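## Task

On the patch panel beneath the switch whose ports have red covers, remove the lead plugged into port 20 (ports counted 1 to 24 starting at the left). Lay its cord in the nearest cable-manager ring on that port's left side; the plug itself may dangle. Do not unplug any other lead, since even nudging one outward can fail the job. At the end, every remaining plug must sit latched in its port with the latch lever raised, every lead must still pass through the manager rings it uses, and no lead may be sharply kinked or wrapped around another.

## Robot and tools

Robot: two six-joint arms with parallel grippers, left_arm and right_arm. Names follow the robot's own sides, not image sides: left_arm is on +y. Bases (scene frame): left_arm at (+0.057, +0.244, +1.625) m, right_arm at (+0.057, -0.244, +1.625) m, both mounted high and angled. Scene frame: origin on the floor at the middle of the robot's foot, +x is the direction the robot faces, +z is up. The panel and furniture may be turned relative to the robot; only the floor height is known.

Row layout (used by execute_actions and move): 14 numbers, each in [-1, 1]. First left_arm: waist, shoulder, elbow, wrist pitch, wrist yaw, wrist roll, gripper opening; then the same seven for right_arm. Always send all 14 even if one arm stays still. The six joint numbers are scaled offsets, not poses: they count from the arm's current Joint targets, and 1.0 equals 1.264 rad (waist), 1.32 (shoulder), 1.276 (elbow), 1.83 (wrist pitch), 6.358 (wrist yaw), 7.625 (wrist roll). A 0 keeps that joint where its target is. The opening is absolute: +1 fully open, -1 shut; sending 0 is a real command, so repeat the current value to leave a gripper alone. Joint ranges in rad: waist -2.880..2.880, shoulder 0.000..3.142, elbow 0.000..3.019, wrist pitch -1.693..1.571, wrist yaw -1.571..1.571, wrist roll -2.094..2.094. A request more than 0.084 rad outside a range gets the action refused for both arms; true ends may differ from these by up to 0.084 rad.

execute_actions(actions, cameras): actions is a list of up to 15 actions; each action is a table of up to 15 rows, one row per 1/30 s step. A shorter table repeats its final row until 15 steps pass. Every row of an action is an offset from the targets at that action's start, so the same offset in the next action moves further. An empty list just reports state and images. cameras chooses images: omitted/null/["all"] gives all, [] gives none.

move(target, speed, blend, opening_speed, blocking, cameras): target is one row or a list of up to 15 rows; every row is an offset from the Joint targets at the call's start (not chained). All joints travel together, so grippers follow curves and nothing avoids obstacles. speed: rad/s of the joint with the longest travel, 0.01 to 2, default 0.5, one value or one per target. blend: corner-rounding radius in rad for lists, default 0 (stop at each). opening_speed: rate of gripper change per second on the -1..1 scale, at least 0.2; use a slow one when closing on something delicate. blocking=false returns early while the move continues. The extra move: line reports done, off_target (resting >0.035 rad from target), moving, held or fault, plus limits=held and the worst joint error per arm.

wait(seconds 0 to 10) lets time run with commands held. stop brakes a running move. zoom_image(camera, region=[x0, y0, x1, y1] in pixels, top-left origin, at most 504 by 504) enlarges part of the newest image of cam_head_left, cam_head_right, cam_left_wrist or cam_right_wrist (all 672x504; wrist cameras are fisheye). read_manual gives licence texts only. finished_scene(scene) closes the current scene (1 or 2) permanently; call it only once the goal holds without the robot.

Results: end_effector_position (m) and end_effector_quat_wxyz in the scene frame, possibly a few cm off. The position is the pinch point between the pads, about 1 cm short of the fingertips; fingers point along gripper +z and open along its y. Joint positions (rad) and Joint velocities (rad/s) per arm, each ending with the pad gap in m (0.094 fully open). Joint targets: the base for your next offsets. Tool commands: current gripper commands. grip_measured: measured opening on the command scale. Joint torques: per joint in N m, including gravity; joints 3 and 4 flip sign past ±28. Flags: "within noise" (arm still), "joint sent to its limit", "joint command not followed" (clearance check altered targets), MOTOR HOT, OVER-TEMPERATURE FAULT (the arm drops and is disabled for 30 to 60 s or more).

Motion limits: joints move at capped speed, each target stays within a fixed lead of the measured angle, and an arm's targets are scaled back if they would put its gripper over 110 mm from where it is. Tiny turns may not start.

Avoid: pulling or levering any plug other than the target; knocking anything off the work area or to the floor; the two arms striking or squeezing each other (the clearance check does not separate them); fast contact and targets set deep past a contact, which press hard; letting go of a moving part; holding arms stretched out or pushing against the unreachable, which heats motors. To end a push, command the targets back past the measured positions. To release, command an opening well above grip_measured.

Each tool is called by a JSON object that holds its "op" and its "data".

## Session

{"op": "execute_actions", "data": {"actions": []}}

Scene clock: 0.00 s.
left_arm: end_effector_position=(+0.4791, -0.1235, +1.2275) grip_measured=+1.000 end_effector_quat_wxyz=(+0.014, -0.538, +0.843, -0.009) | right_arm: end_effector_position=(+0.4638, -0.3186, +1.1836) grip_measured=+1.000 end_effector_quat_wxyz=(+0.153, -0.227, +0.934, +0.228)
Joint positions: left_arm=[0.571 1.452 1.075 0.292 -0.996 -1.131 0.094] | right_arm=[-1.951 1.14 0.735 0.53 -0.911 -0.454 0.094]
Joint velocities: within noise
Joint torques (N m): no reading
Motor temperatures (°C): left_arm=[28 29 25 25 25 25 25] | right_arm=[28 33 27 25 25 26 29]
Heat: left arm: hottest shoulder 29 °C; right arm: hottest shoulder 33 °C.
Joint targets: left_arm=[0.572 1.453 1.073 0.292 -0.996 -1.131] | right_arm=[-1.951 1.142 0.729 0.531 -0.911 -0.454]
Tool commands: left_gripper/opening=+1.0 right_gripper/opening=+1.0

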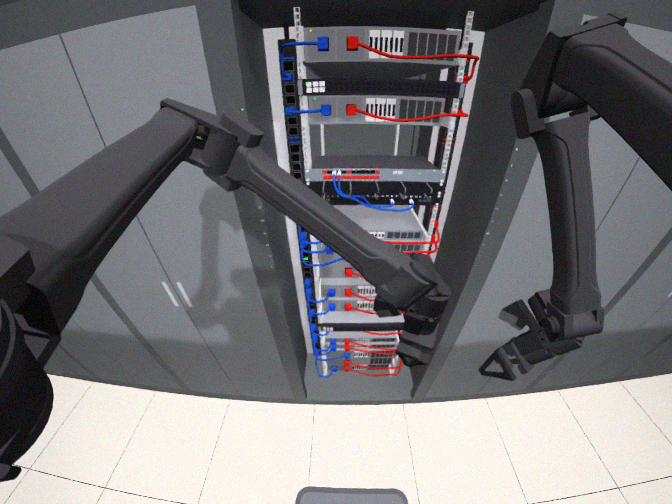

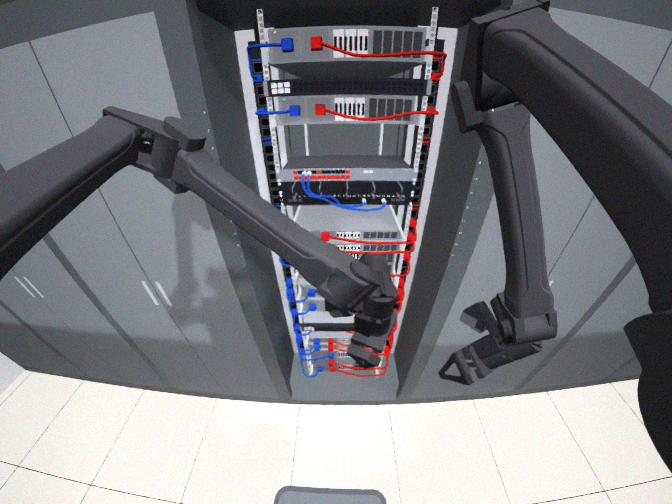

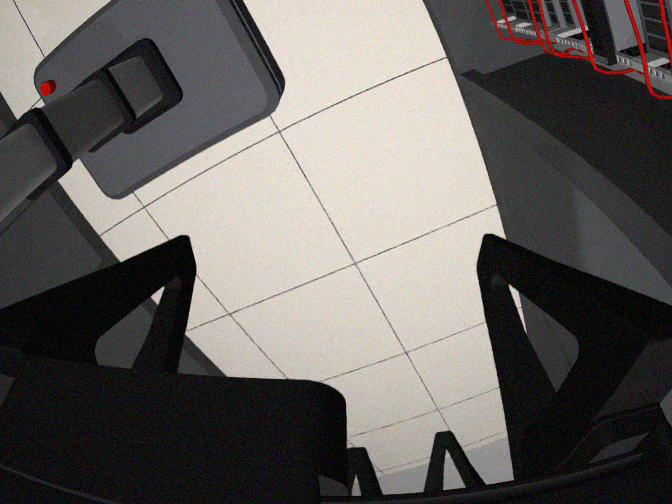

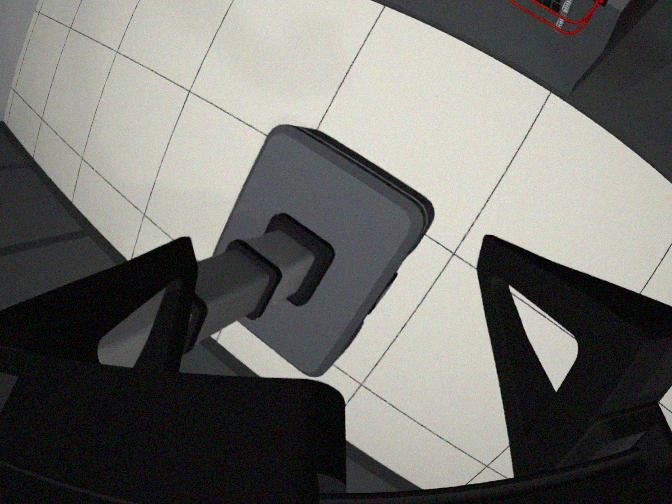

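{"op": "zoom_image", "data": {"camera": "cam_head_left", "region": [280, 150, 460, 250]}}

{"op": "zoom_image", "data": {"camera": "cam_head_right", "region": [260, 140, 440, 260]}}

Scaled by 2.800 from the camera's 672x504 image, which has a finer 960x720 frame.

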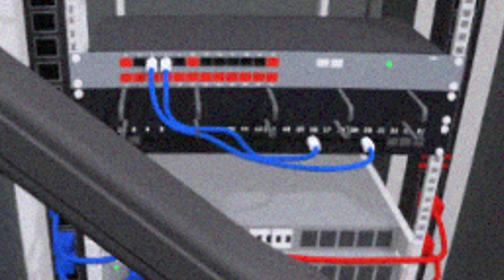

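Scaled by 2.800 from the camera's 672x504 image, which has a finer 960x720 frame.

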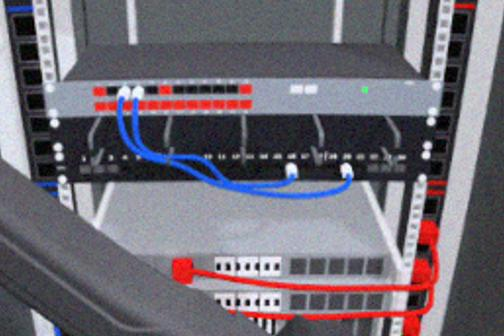

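{"op": "move", "data": {"target": [0.2587,-0.3792,-0.1203,0.5044,0.1247,0.2321,-0.5,0,0,0,0,0,0,-0.5], "speed": 0.8}}

Scene clock: 27.53 s.
left_arm: end_effector_position=(+0.7795, +0.1130, +1.3984) grip_measured=-0.497 end_effector_quat_wxyz=(+0.569, -0.005, +0.822, -0.012) | right_arm: end_effector_position=(+0.4638, -0.3186, +1.1836) grip_measured=-0.498 end_effector_quat_wxyz=(+0.153, -0.227, +0.934, +0.228)
Joint positions: left_arm=[0.886 0.957 0.925 1.2 -0.205 0.63 0.024] | right_arm=[-1.951 1.14 0.735 0.53 -0.911 -0.454 0.024]
Joint velocities: within noise
Joint torques (N m): left_arm=[-1.14 -11.93 1.89 1.92 0.5 0.11] | right_arm=[-2.96 -14.04 -3.25 1.36 -0.34 -0.2]
Motor temperatures (°C): left_arm=[28 30 25 25 25 25 25] | right_arm=[28 33 27 25 25 26 28]
Heat: left arm: hottest shoulder 30 °C; right arm: hottest shoulder 33 °C.
Joint targets: left_arm=[0.899 0.953 0.919 1.215 -0.203 0.639] | right_arm=[-1.951 1.142 0.729 0.531 -0.911 -0.454]
move: done

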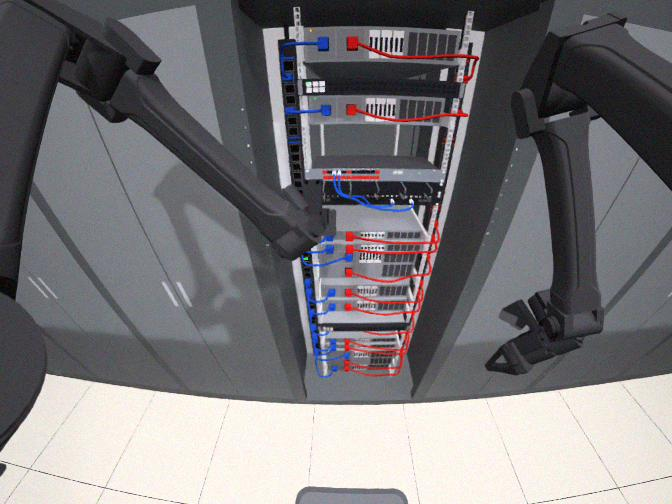

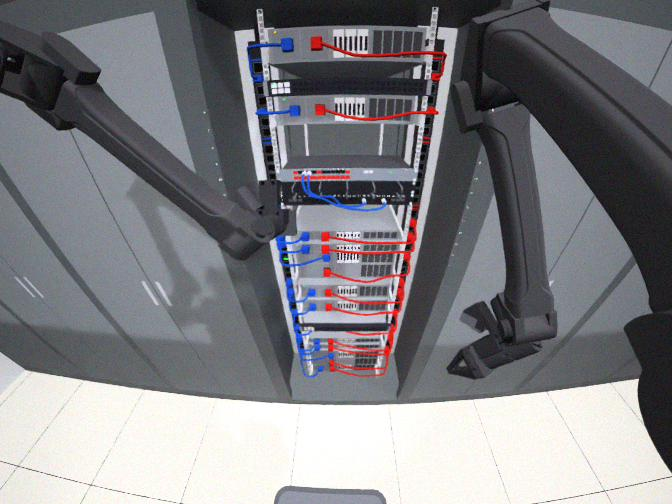

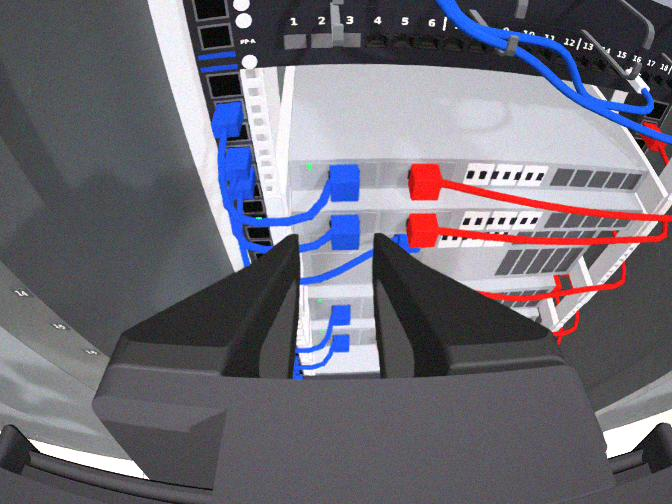

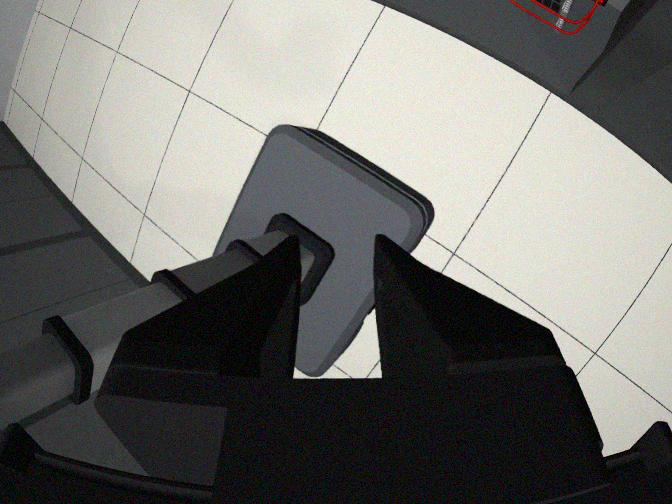

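{"op": "move", "data": {"target": [0,0,0,0,0,0,-0.5,0.8149,-0.1023,0.0478,0.5497,0.1578,-0.0245,-0.5], "speed": 0.8, "cameras": ["cam_head_left","cam_right_wrist"]}}

{"op": "zoom_image", "data": {"camera": "cam_right_wrist", "region": [180, 0, 480, 240]}}

Scene clock: 41.93 s.
left_arm: end_effector_position=(+0.7795, +0.1130, +1.3984) grip_measured=-0.497 end_effector_quat_wxyz=(+0.569, -0.004, +0.822, -0.011) | right_arm: end_effector_position=(+0.7233, -0.1175, +1.4081) grip_measured=-0.498 end_effector_quat_wxyz=(+0.632, -0.007, +0.775, +0.007)
Joint positions: left_arm=[0.886 0.957 0.925 1.2 -0.205 0.631 0.024] | right_arm=[-0.938 1.017 0.782 1.52 0.088 -0.625 0.024]
Joint velocities: within noise
Joint torques (N m): left_arm=[-1.2 -12.28 1.89 1.89 0.48 0.06] | right_arm=[5.6 -15.21 1.06 2.85 -0.26 -0.3]
Motor temperatures (°C): left_arm=[28 30 25 25 25 25 25] | right_arm=[28 33 27 25 25 26 28]
Heat: left arm: hottest shoulder 30 °C; right arm: hottest shoulder 33 °C.
Joint targets: left_arm=[0.899 0.953 0.919 1.215 -0.203 0.639] | right_arm=[-0.921 1.007 0.790 1.537 0.092 -0.641]
move: done
Images, in order (width x height): cam_head_left 672x504, cam_right_wrist 672x504.

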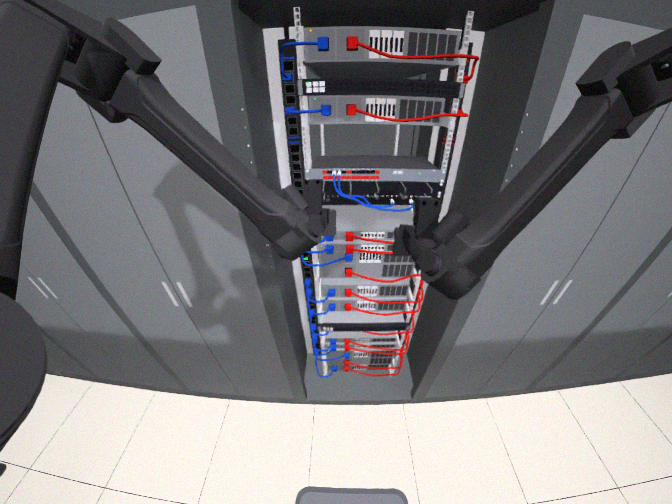

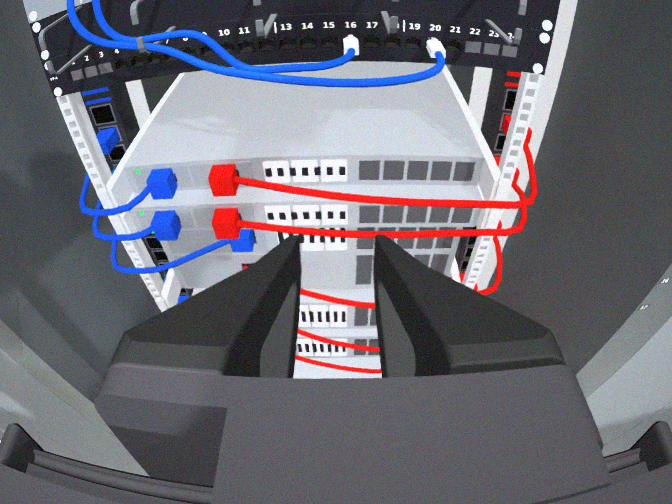

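Scaled by 1.680 from the camera's 672x504 image, which has a finer 960x720 frame.

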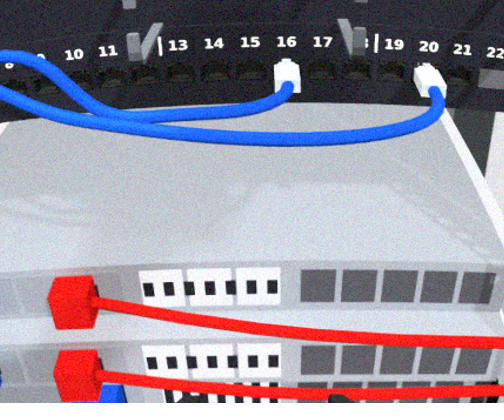

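{"op": "move", "data": {"target": [0,0,0,0,0,0,-0.5,-0.2199,0.0152,0.1607,-0.0202,-0.0211,0.0342,-0.5], "speed": 0.5, "cameras": ["cam_right_wrist"]}}

{"op": "zoom_image", "data": {"camera": "cam_right_wrist", "region": [180, 0, 480, 240]}}

Scene clock: 65.27 s.
left_arm: end_effector_position=(+0.7795, +0.1130, +1.3984) grip_measured=-0.497 end_effector_quat_wxyz=(+0.569, -0.004, +0.822, -0.011) | right_arm: end_effector_position=(+0.8013, -0.1859, +1.4202) grip_measured=-0.498 end_effector_quat_wxyz=(+0.708, -0.001, +0.706, -0.003)
Joint positions: left_arm=[0.886 0.957 0.925 1.2 -0.205 0.631 0.024] | right_arm=[-1.18 1.017 0.98 1.508 -0.039 -0.396 0.024]
Joint velocities: within noise
Joint torques (N m): left_arm=[-1.08 -12.34 1.94 2 0.47 0.1] | right_arm=[1.08 -17.79 3.52 2.04 -0.36 -0.01]
Motor temperatures (°C): left_arm=[28 31 25 25 25 25 25] | right_arm=[28 34 27 25 25 26 28]
Heat: left arm: hottest shoulder 31 °C; right arm: hottest shoulder 34 °C.
Joint targets: left_arm=[0.899 0.953 0.919 1.215 -0.203 0.639] | right_arm=[-1.198 1.027 0.995 1.500 -0.042 -0.380]
move: done
Images, in order (width x height): cam_right_wrist 672x504.

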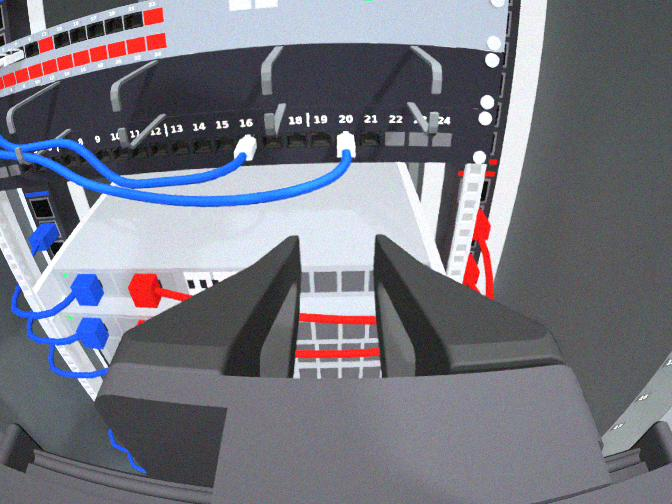

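Scaled by 1.680 from the camera's 672x504 image, which has a finer 960x720 frame.

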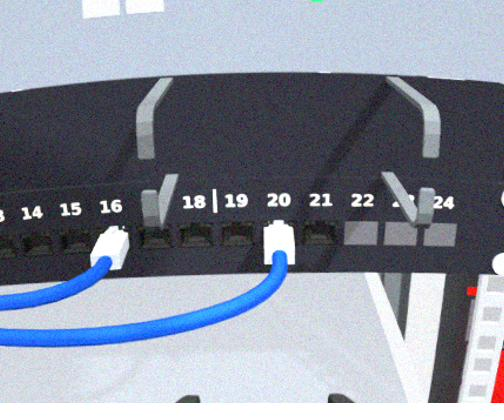

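{"op": "move", "data": {"target": [0,0,0,0,0,0,-0.5,-0.0965,0.0174,0.0078,-0.0098,-0.0184,0.2220,-0.5], "speed": 0.6, "cameras": ["cam_right_wrist"]}}

{"op": "zoom_image", "data": {"camera": "cam_right_wrist", "region": [230, 60, 530, 360]}}

Scene clock: 99.43 s.
left_arm: end_effector_position=(+0.7795, +0.1130, +1.3984) grip_measured=-0.497 end_effector_quat_wxyz=(+0.569, -0.004, +0.822, -0.011) | right_arm: end_effector_position=(+0.7991, -0.1969, +1.4054) grip_measured=-0.498 end_effector_quat_wxyz=(+0.475, +0.471, +0.525, +0.527)
Joint positions: left_arm=[0.886 0.957 0.925 1.2 -0.205 0.631 0.024] | right_arm=[-1.301 1.026 0.985 1.49 -0.156 1.297 0.024]
Joint velocities: within noise
Joint torques (N m): left_arm=[-1.49 -12.28 1.87 1.95 0.49 0.09] | right_arm=[0.26 -17.38 3.95 2.14 -0.26 -0.12]
Motor temperatures (°C): left_arm=[28 31 25 25 25 25 25] | right_arm=[28 35 27 25 25 26 28]
Heat: left arm: hottest shoulder 31 °C; right arm: hottest shoulder 35 °C.
Joint targets: left_arm=[0.899 0.953 0.919 1.215 -0.203 0.639] | right_arm=[-1.320 1.049 1.005 1.482 -0.159 1.313]
move: done
Images, in order (width x height): cam_right_wrist 672x504.

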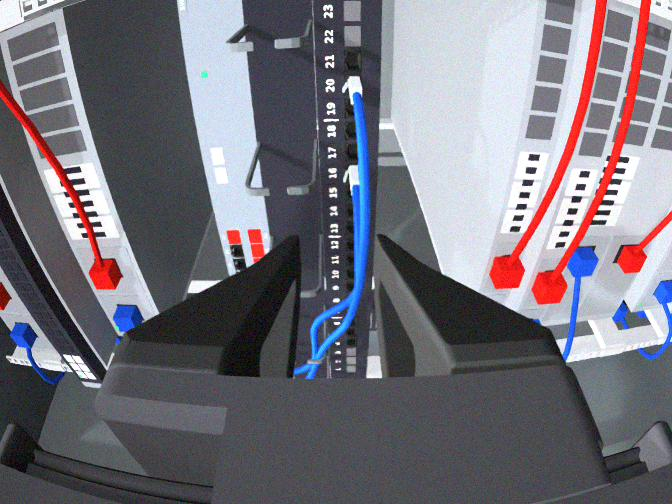

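Scaled by 1.680 from the camera's 672x504 image, which has a finer 960x720 frame.

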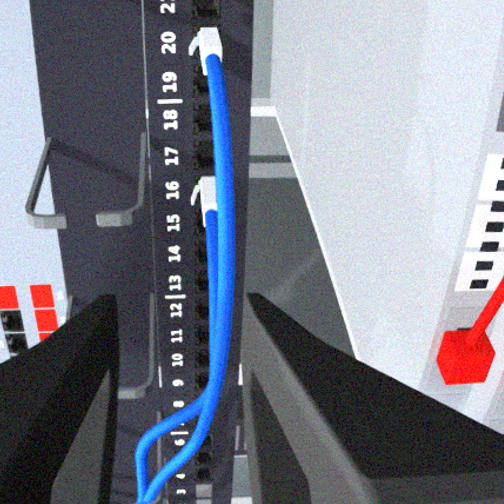

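{"op": "move", "data": {"target": [-0.2073,0.1591,0.0870,0.1628,0.0077,0.0354,-0.5,0,0,0,0,0,0,-0.5], "speed": 0.5, "cameras": ["cam_left_wrist"]}}

{"op": "zoom_image", "data": {"camera": "cam_left_wrist", "region": [200, 0, 500, 240]}}

Scene clock: 114.87 s.
left_arm: end_effector_position=(+0.7837, +0.0281, +1.4424) grip_measured=-0.497 end_effector_quat_wxyz=(+0.645, -0.006, +0.764, -0.001) | right_arm: end_effector_position=(+0.7997, -0.1971, +1.4056) grip_measured=-0.498 end_effector_quat_wxyz=(+0.475, +0.471, +0.525, +0.527)
Joint positions: left_arm=[0.648 1.155 1.018 1.5 -0.156 0.9 0.024] | right_arm=[-1.302 1.026 0.987 1.49 -0.156 1.298 0.024]
Joint velocities: within noise
Joint torques (N m): left_arm=[-6.53 -8.88 2.36 1.51 0.59 0.08] | right_arm=[0.26 -17.2 3.9 2.18 -0.26 -0.11]
Motor temperatures (°C): left_arm=[28 31 25 25 25 25 25] | right_arm=[28 35 27 25 25 26 28]
Heat: left arm: hottest shoulder 31 °C; right arm: hottest shoulder 35 °C.
Joint targets: left_arm=[0.637 1.162 1.030 1.513 -0.154 0.909] | right_arm=[-1.320 1.049 1.005 1.482 -0.159 1.313]
move: done
Images, in order (width x height): cam_left_wrist 672x504.

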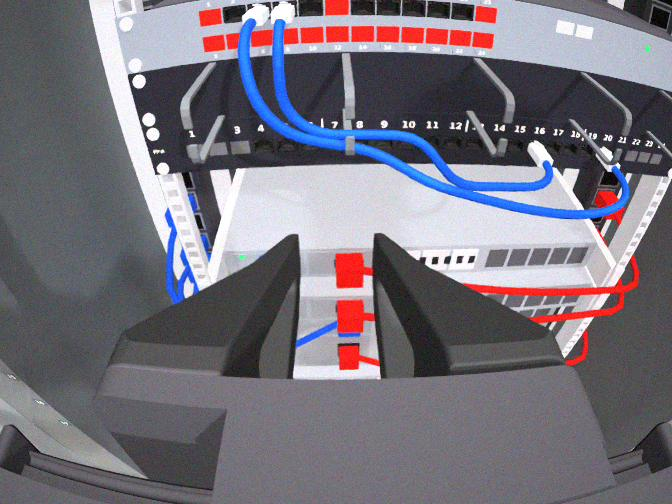

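Scaled by 1.680 from the camera's 672x504 image, which has a finer 960x720 frame.

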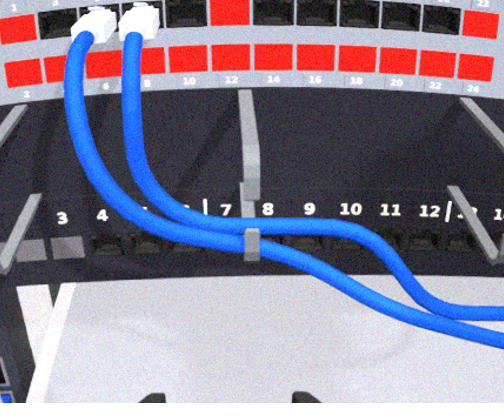

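{"op": "move", "data": {"target": [0,0,0,0,0,0,-0.5,0.0601,0.0485,0.2390,-0.1208,0.0066,-0.008,-0.45], "speed": 0.25, "cameras": ["cam_right_wrist","cam_left_wrist"]}}

{"op": "zoom_image", "data": {"camera": "cam_right_wrist", "region": [240, 80, 480, 320]}}

{"op": "zoom_image", "data": {"camera": "cam_left_wrist", "region": [500, 80, 672, 252]}}

Scene clock: 147.70 s.
left_arm: end_effector_position=(+0.7837, +0.0281, +1.4424) grip_measured=-0.497 end_effector_quat_wxyz=(+0.645, -0.006, +0.764, +0.000) | right_arm: end_effector_position=(+0.8976, -0.1960, +1.4037) grip_measured=-0.452 end_effector_quat_wxyz=(+0.484, +0.480, +0.513, +0.522)
Joint positions: left_arm=[0.648 1.155 1.018 1.5 -0.156 0.901 0.024] | right_arm=[-1.263 1.087 1.28 1.27 -0.121 1.268 0.026]
Joint velocities: within noise
Joint torques (N m): left_arm=[-6.83 -8.59 2.43 1.42 0.59 0.07] | right_arm=[4.07 -20.07 7.31 2.11 -0.07 -0.39]
Motor temperatures (°C): left_arm=[28 31 25 25 25 25 25] | right_arm=[28 36 27 25 25 26 28]
Heat: left arm: hottest shoulder 31 °C; right arm: hottest shoulder 36 °C.
Joint targets: left_arm=[0.637 1.162 1.030 1.513 -0.154 0.909] | right_arm=[-1.244 1.113 1.310 1.261 -0.117 1.252]
move: done
Images, in order (width x height): cam_left_wrist 672x504, cam_right_wrist 672x504.

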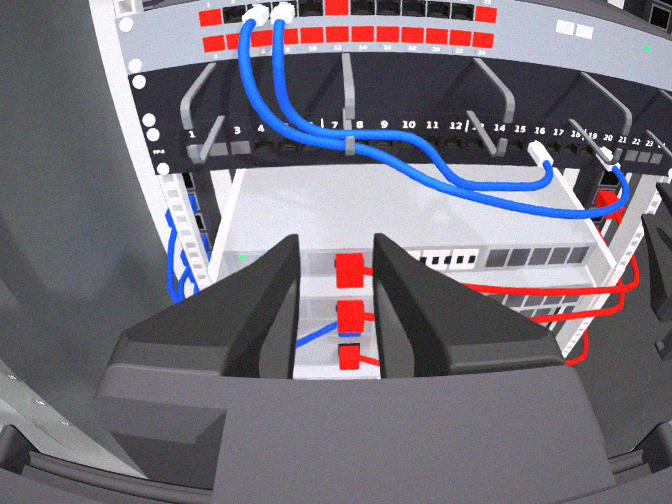

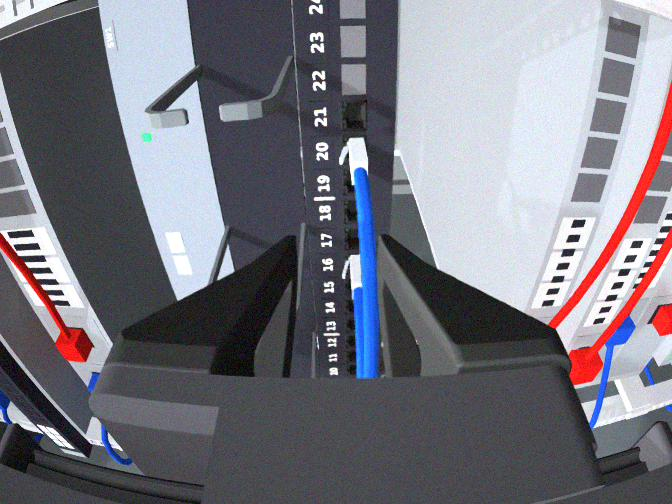

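Scaled by 2.100 from the camera's 672x504 image, which has a finer 960x720 frame.

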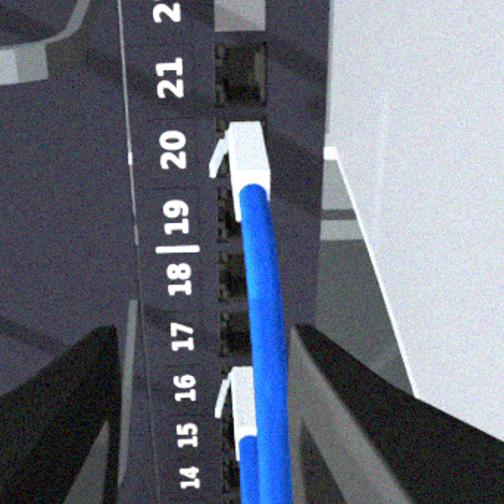

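Scaled by 2.930 from the camera's 672x504 image, which has a finer 960x720 frame.

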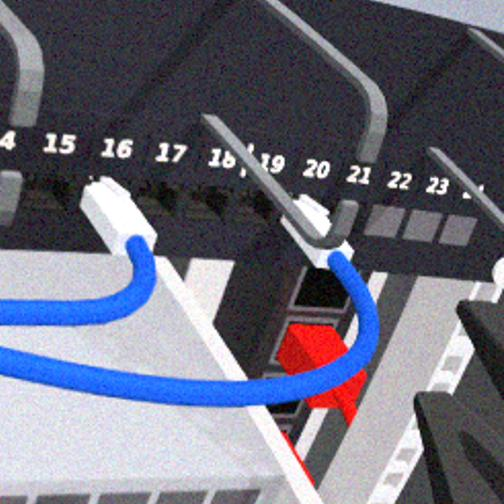

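{"op": "move", "data": {"target": [0,0,0,0,0,0,-0.5,0.0158,0.0436,0.1498,-0.0752,0.0004,-0.0026,-0.45], "speed": 0.12, "cameras": ["cam_right_wrist","cam_left_wrist"]}}

{"op": "zoom_image", "data": {"camera": "cam_right_wrist", "region": [240, 120, 440, 320]}}

{"op": "zoom_image", "data": {"camera": "cam_left_wrist", "region": [500, 80, 672, 252]}}

Scene clock: 167.47 s.
left_arm: end_effector_position=(+0.7837, +0.0281, +1.4424) grip_measured=-0.497 end_effector_quat_wxyz=(+0.645, -0.006, +0.764, +0.000) | right_arm: end_effector_position=(+0.9514, -0.1914, +1.3997) grip_measured=-0.452 end_effector_quat_wxyz=(+0.482, +0.481, +0.515, +0.521)
Joint positions: left_arm=[0.648 1.155 1.018 1.5 -0.156 0.901 0.024] | right_arm=[-1.244 1.143 1.464 1.132 -0.118 1.248 0.026]
Joint velocities: within noise
Joint torques (N m): left_arm=[-6.89 -9.29 2.47 1.63 0.61 0.1] | right_arm=[4.48 -21.48 9.17 2.09 -0.07 -0.4]
Motor temperatures (°C): left_arm=[28 30 25 25 26 25 25] | right_arm=[28 37 28 25 25 26 28]
Heat: left arm: hottest shoulder 30 °C; right arm: hottest shoulder 37 °C.
Joint targets: left_arm=[0.637 1.162 1.030 1.513 -0.154 0.909] | right_arm=[-1.224 1.171 1.501 1.123 -0.115 1.232]
move: off_target (right_arm); right_arm: the elbow is farthest, 0.037 rad from its target
Images, in order (width x height): cam_left_wrist 672x504, cam_right_wrist 672x504.

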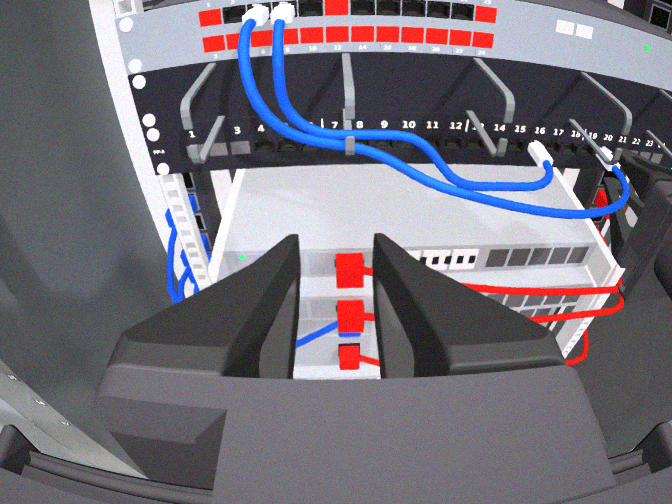

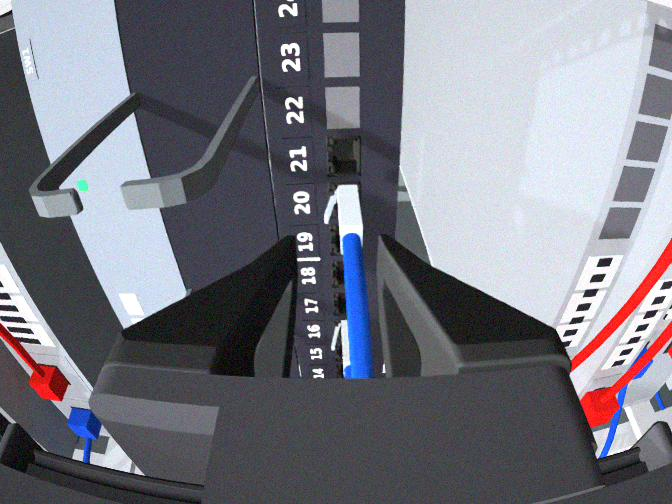

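Scaled by 2.520 from the camera's 672x504 image, which has a finer 960x720 frame.

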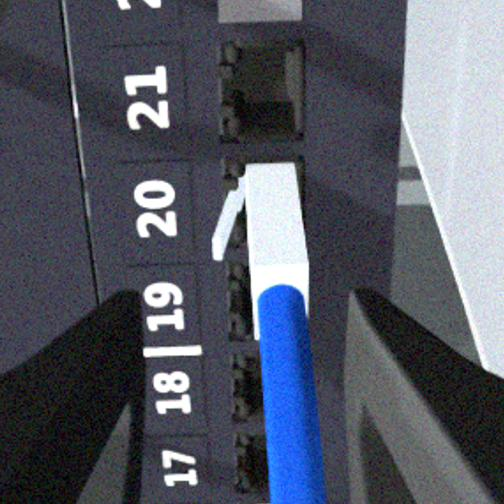

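Scaled by 2.930 from the camera's 672x504 image, which has a finer 960x720 frame.

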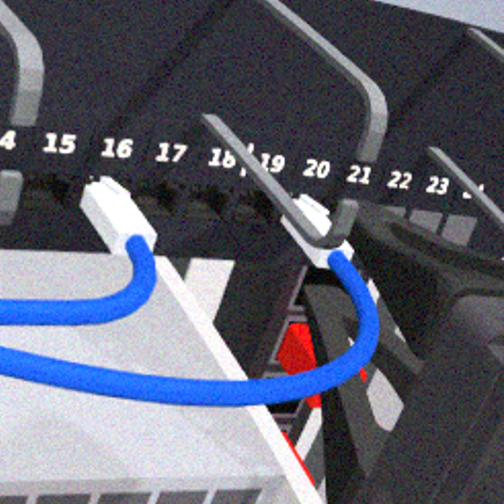

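{"op": "move", "data": {"target": [0,0,0,0,0,0,-0.5,-0.0348,0.0091,0.0345,-0.0197,0,0.001,-0.45], "speed": 0.08, "cameras": ["cam_right_wrist","cam_left_wrist"]}}

{"op": "zoom_image", "data": {"camera": "cam_right_wrist", "region": [240, 120, 440, 320]}}

{"op": "zoom_image", "data": {"camera": "cam_left_wrist", "region": [500, 80, 672, 252]}}

Scene clock: 186.37 s.
left_arm: end_effector_position=(+0.7837, +0.0281, +1.4424) grip_measured=-0.497 end_effector_quat_wxyz=(+0.645, -0.006, +0.764, +0.000) | right_arm: end_effector_position=(+0.9635, -0.1932, +1.3985) grip_measured=-0.452 end_effector_quat_wxyz=(+0.481, +0.481, +0.518, +0.518)
Joint positions: left_arm=[0.648 1.155 1.018 1.5 -0.156 0.901 0.024] | right_arm=[-1.249 1.155 1.506 1.096 -0.118 1.247 0.026]
Joint velocities: within noise
Joint torques (N m): left_arm=[-6.65 -9.29 2.41 1.51 0.6 0.11] | right_arm=[1.14 -21.25 9.7 2.11 -0.09 -0.3]
Motor temperatures (°C): left_arm=[28 30 25 25 26 25 25] | right_arm=[28 38 29 25 25 26 28]
Heat: left arm: hottest shoulder 30 °C; right arm: hottest shoulder 38 °C.
Joint targets: left_arm=[0.637 1.162 1.030 1.513 -0.154 0.909] | right_arm=[-1.268 1.183 1.545 1.087 -0.115 1.240]
move: off_target (right_arm); right_arm: the elbow is farthest, 0.039 rad from its target
Images, in order (width x height): cam_left_wrist 672x504, cam_right_wrist 672x504.

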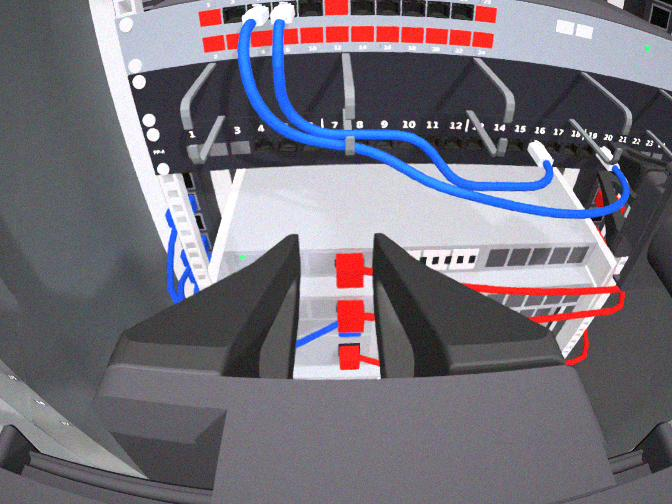

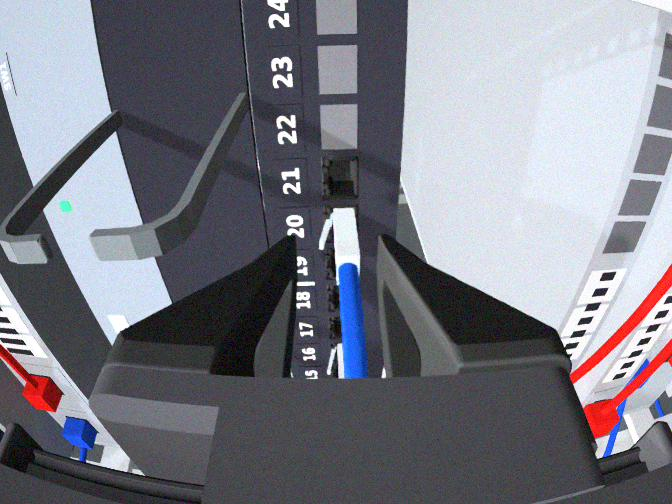

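Scaled by 2.520 from the camera's 672x504 image, which has a finer 960x720 frame.

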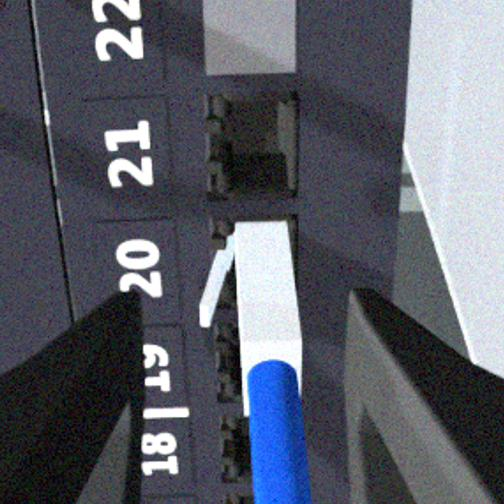

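Scaled by 2.930 from the camera's 672x504 image, which has a finer 960x720 frame.

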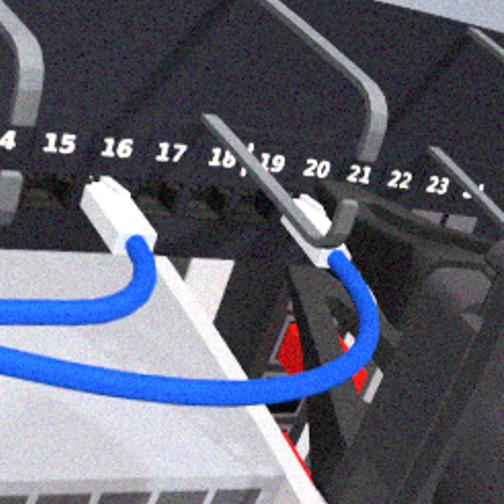

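{"op": "move", "data": {"target": [0,0,0,0,0,0,-0.5,0.0095,0.0114,0.0298,-0.0126,0,0,-0.45], "speed": 0.05, "cameras": ["cam_right_wrist","cam_left_wrist"]}}

{"op": "zoom_image", "data": {"camera": "cam_right_wrist", "region": [240, 140, 440, 340]}}

{"op": "zoom_image", "data": {"camera": "cam_left_wrist", "region": [540, 100, 672, 232]}}

Scene clock: 212.30 s.
left_arm: end_effector_position=(+0.7837, +0.0281, +1.4424) grip_measured=-0.497 end_effector_quat_wxyz=(+0.645, -0.006, +0.764, +0.000) | right_arm: end_effector_position=(+0.9726, -0.1929, +1.3962) grip_measured=-0.452 end_effector_quat_wxyz=(+0.481, +0.481, +0.519, +0.518)
Joint positions: left_arm=[0.648 1.155 1.018 1.5 -0.156 0.901 0.024] | right_arm=[-1.249 1.17 1.543 1.073 -0.118 1.247 0.026]
Joint velocities: within noise
Joint torques (N m): left_arm=[-6.65 -9.29 2.4 1.43 0.59 0.05] | right_arm=[2.26 -22.3 9.92 2.1 -0.07 -0.32]
Motor temperatures (°C): left_arm=[28 30 25 25 26 25 25] | right_arm=[28 36 30 25 25 26 28]
Heat: left arm: hottest shoulder 30 °C; right arm: hottest shoulder 36 °C.
Joint targets: left_arm=[0.637 1.162 1.030 1.513 -0.154 0.909] | right_arm=[-1.256 1.198 1.583 1.064 -0.115 1.240]
move: off_target (right_arm); right_arm: the elbow is farthest, 0.040 rad from its target
Images, in order (width x height): cam_left_wrist 672x504, cam_right_wrist 672x504.

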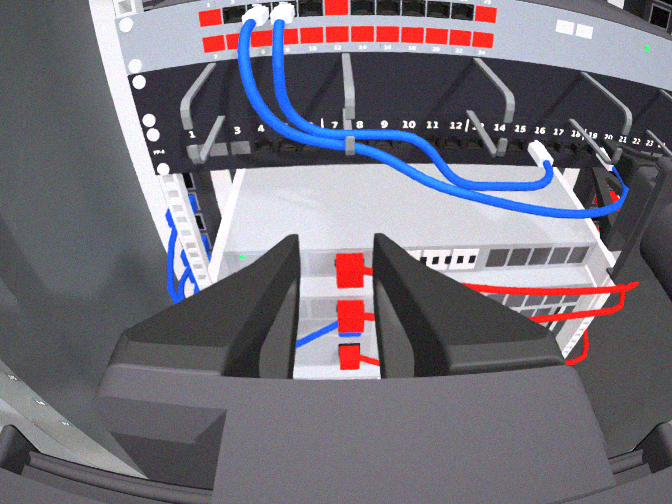

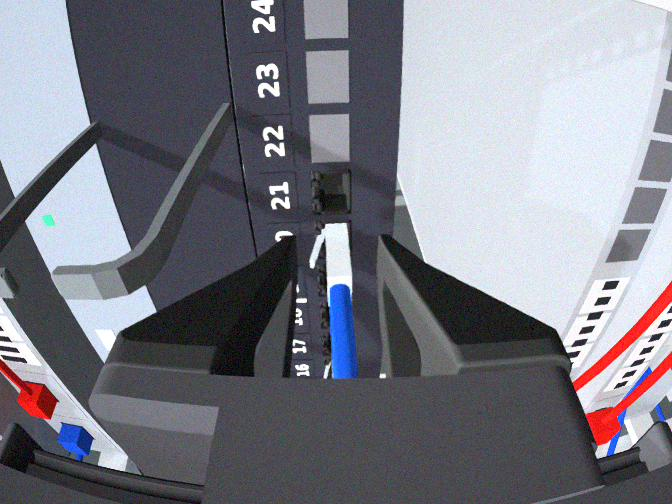

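Scaled by 2.520 from the camera's 672x504 image, which has a finer 960x720 frame.

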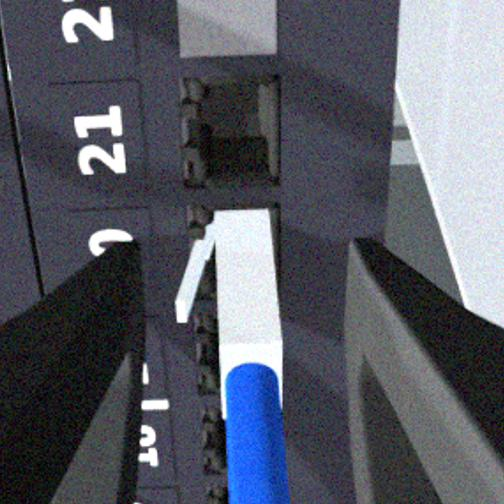

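Scaled by 3.818 from the camera's 672x504 image, which has a finer 960x720 frame.

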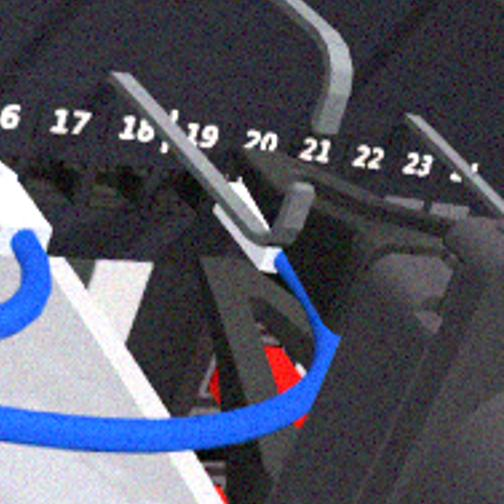

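{"op": "move", "data": {"target": [0,0,0,0,0,0,-0.5,0,0,0,0,0,0,-1], "opening_speed": 0.4, "cameras": ["cam_right_wrist","cam_left_wrist"]}}

{"op": "zoom_image", "data": {"camera": "cam_right_wrist", "region": [240, 140, 440, 340]}}

{"op": "zoom_image", "data": {"camera": "cam_left_wrist", "region": [540, 100, 672, 232]}}

Scene clock: 220.07 s.
left_arm: end_effector_position=(+0.7837, +0.0281, +1.4424) grip_measured=-0.497 end_effector_quat_wxyz=(+0.645, -0.006, +0.764, +0.000) | right_arm: end_effector_position=(+0.9731, -0.1930, +1.3963) grip_measured=-0.881 end_effector_quat_wxyz=(+0.481, +0.481, +0.519, +0.518)
Joint positions: left_arm=[0.648 1.155 1.018 1.5 -0.156 0.901 0.024] | right_arm=[-1.249 1.171 1.544 1.072 -0.118 1.247 0.006]
Joint velocities: within noise
Joint torques (N m): left_arm=[-6.53 -9.11 2.48 1.51 0.57 0.09] | right_arm=[2.37 -22.3 9.88 2.18 -0.09 -0.31]
Motor temperatures (°C): left_arm=[28 30 25 25 26 25 25] | right_arm=[28 36 31 25 25 26 28]
Heat: left arm: hottest shoulder 30 °C; right arm: hottest shoulder 36 °C.
Joint targets: left_arm=[0.637 1.162 1.030 1.513 -0.154 0.909] | right_arm=[-1.256 1.198 1.583 1.064 -0.115 1.240]
move: off_target (right_arm); right_arm: the elbow is farthest, 0.039 rad from its target
Images, in order (width x height): cam_left_wrist 672x504, cam_right_wrist 672x504.

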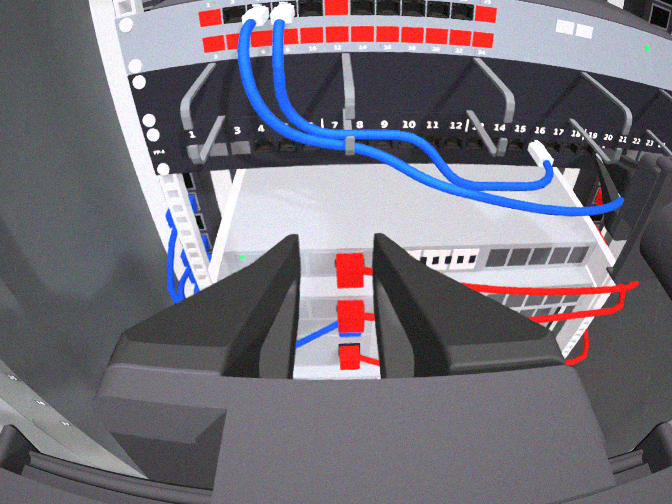

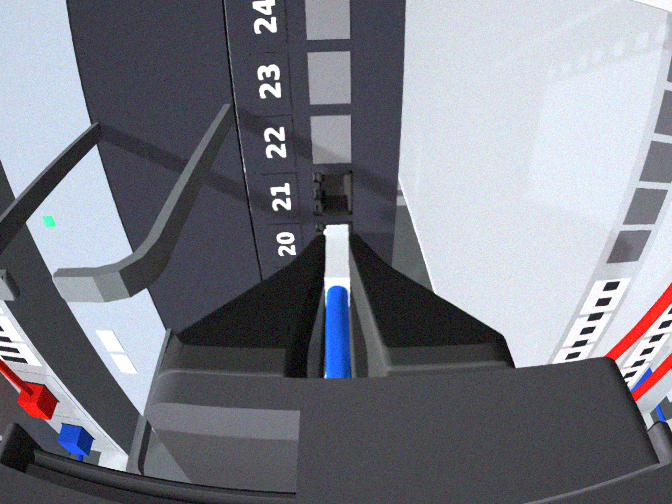

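Scaled by 2.520 from the camera's 672x504 image, which has a finer 960x720 frame.

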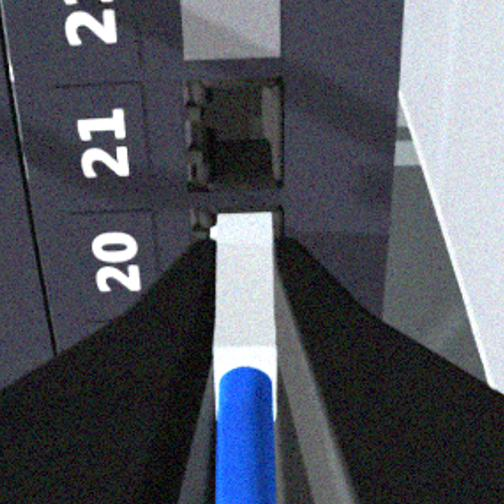

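Scaled by 3.818 from the camera's 672x504 image, which has a finer 960x720 frame.

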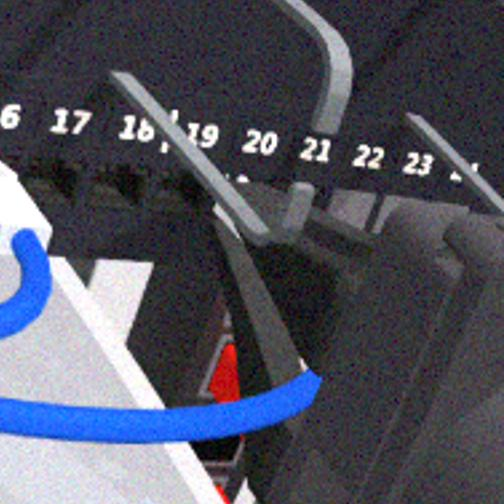

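{"op": "move", "data": {"target": [0,0,0,0,0,0,-0.5,-0.0174,-0.0591,-0.1520,0.0798,0,0,-1], "speed": 0.1, "cameras": ["cam_right_wrist","cam_left_wrist"]}}

{"op": "zoom_image", "data": {"camera": "cam_right_wrist", "region": [240, 140, 440, 340]}}

{"op": "zoom_image", "data": {"camera": "cam_left_wrist", "region": [500, 100, 672, 272]}}

Scene clock: 232.17 s.
left_arm: end_effector_position=(+0.7837, +0.0281, +1.4424) grip_measured=-0.497 end_effector_quat_wxyz=(+0.645, -0.006, +0.764, +0.000) | right_arm: end_effector_position=(+0.9288, -0.1921, +1.3893) grip_measured=-0.882 end_effector_quat_wxyz=(+0.485, +0.479, +0.520, +0.515)
Joint positions: left_arm=[0.648 1.155 1.018 1.5 -0.156 0.901 0.024] | right_arm=[-1.258 1.142 1.399 1.192 -0.116 1.246 0.006]
Joint velocities: within noise
Joint torques (N m): left_arm=[-6.65 -9.29 2.37 1.61 0.6 0.05] | right_arm=[1.14 -24.94 4.31 3.11 -0.12 -0.32]
Motor temperatures (°C): left_arm=[28 30 25 25 26 25 25] | right_arm=[28 37 32 25 25 26 29]
Heat: left arm: hottest shoulder 30 °C; right arm: hottest shoulder 37 °C.
Joint targets: left_arm=[0.637 1.162 1.030 1.513 -0.154 0.909] | right_arm=[-1.278 1.120 1.389 1.210 -0.115 1.240]
move: done
Images, in order (width x height): cam_left_wrist 672x504, cam_right_wrist 672x504.

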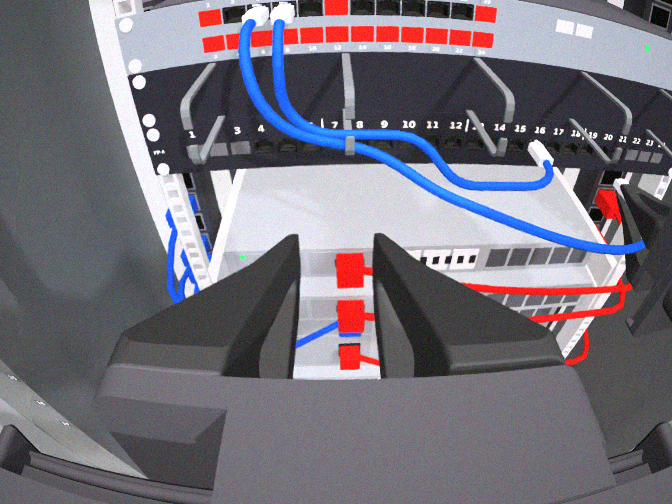

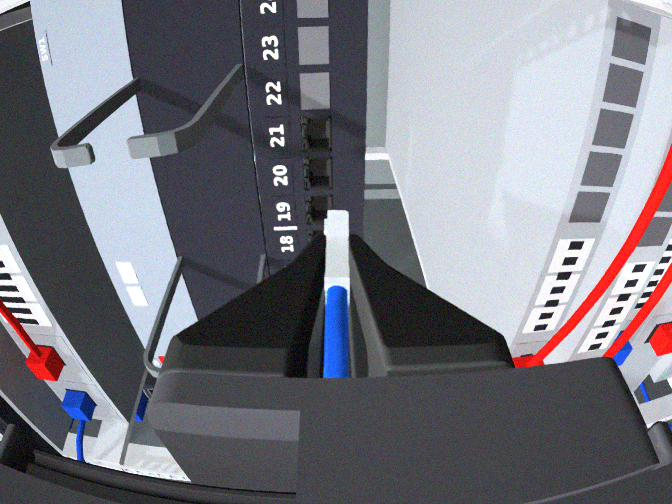

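Scaled by 2.520 from the camera's 672x504 image, which has a finer 960x720 frame.

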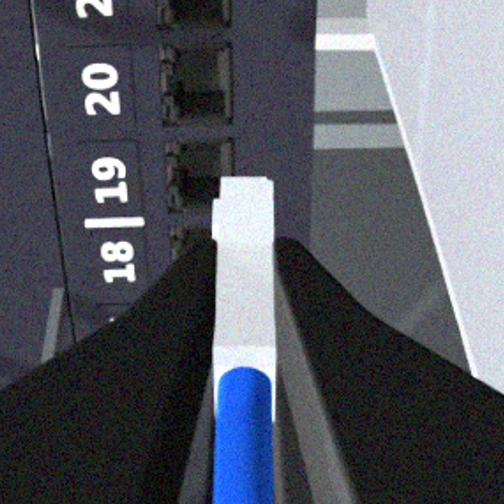

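Scaled by 2.930 from the camera's 672x504 image, which has a finer 960x720 frame.

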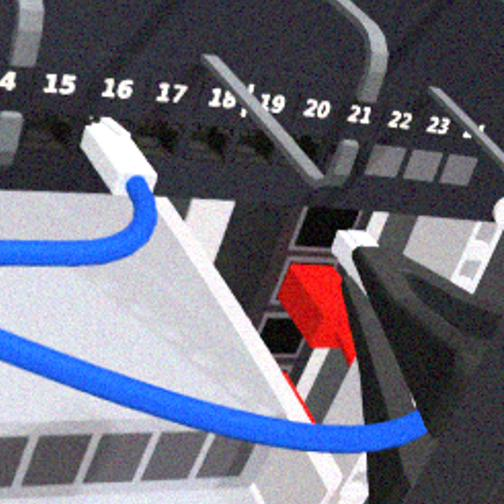

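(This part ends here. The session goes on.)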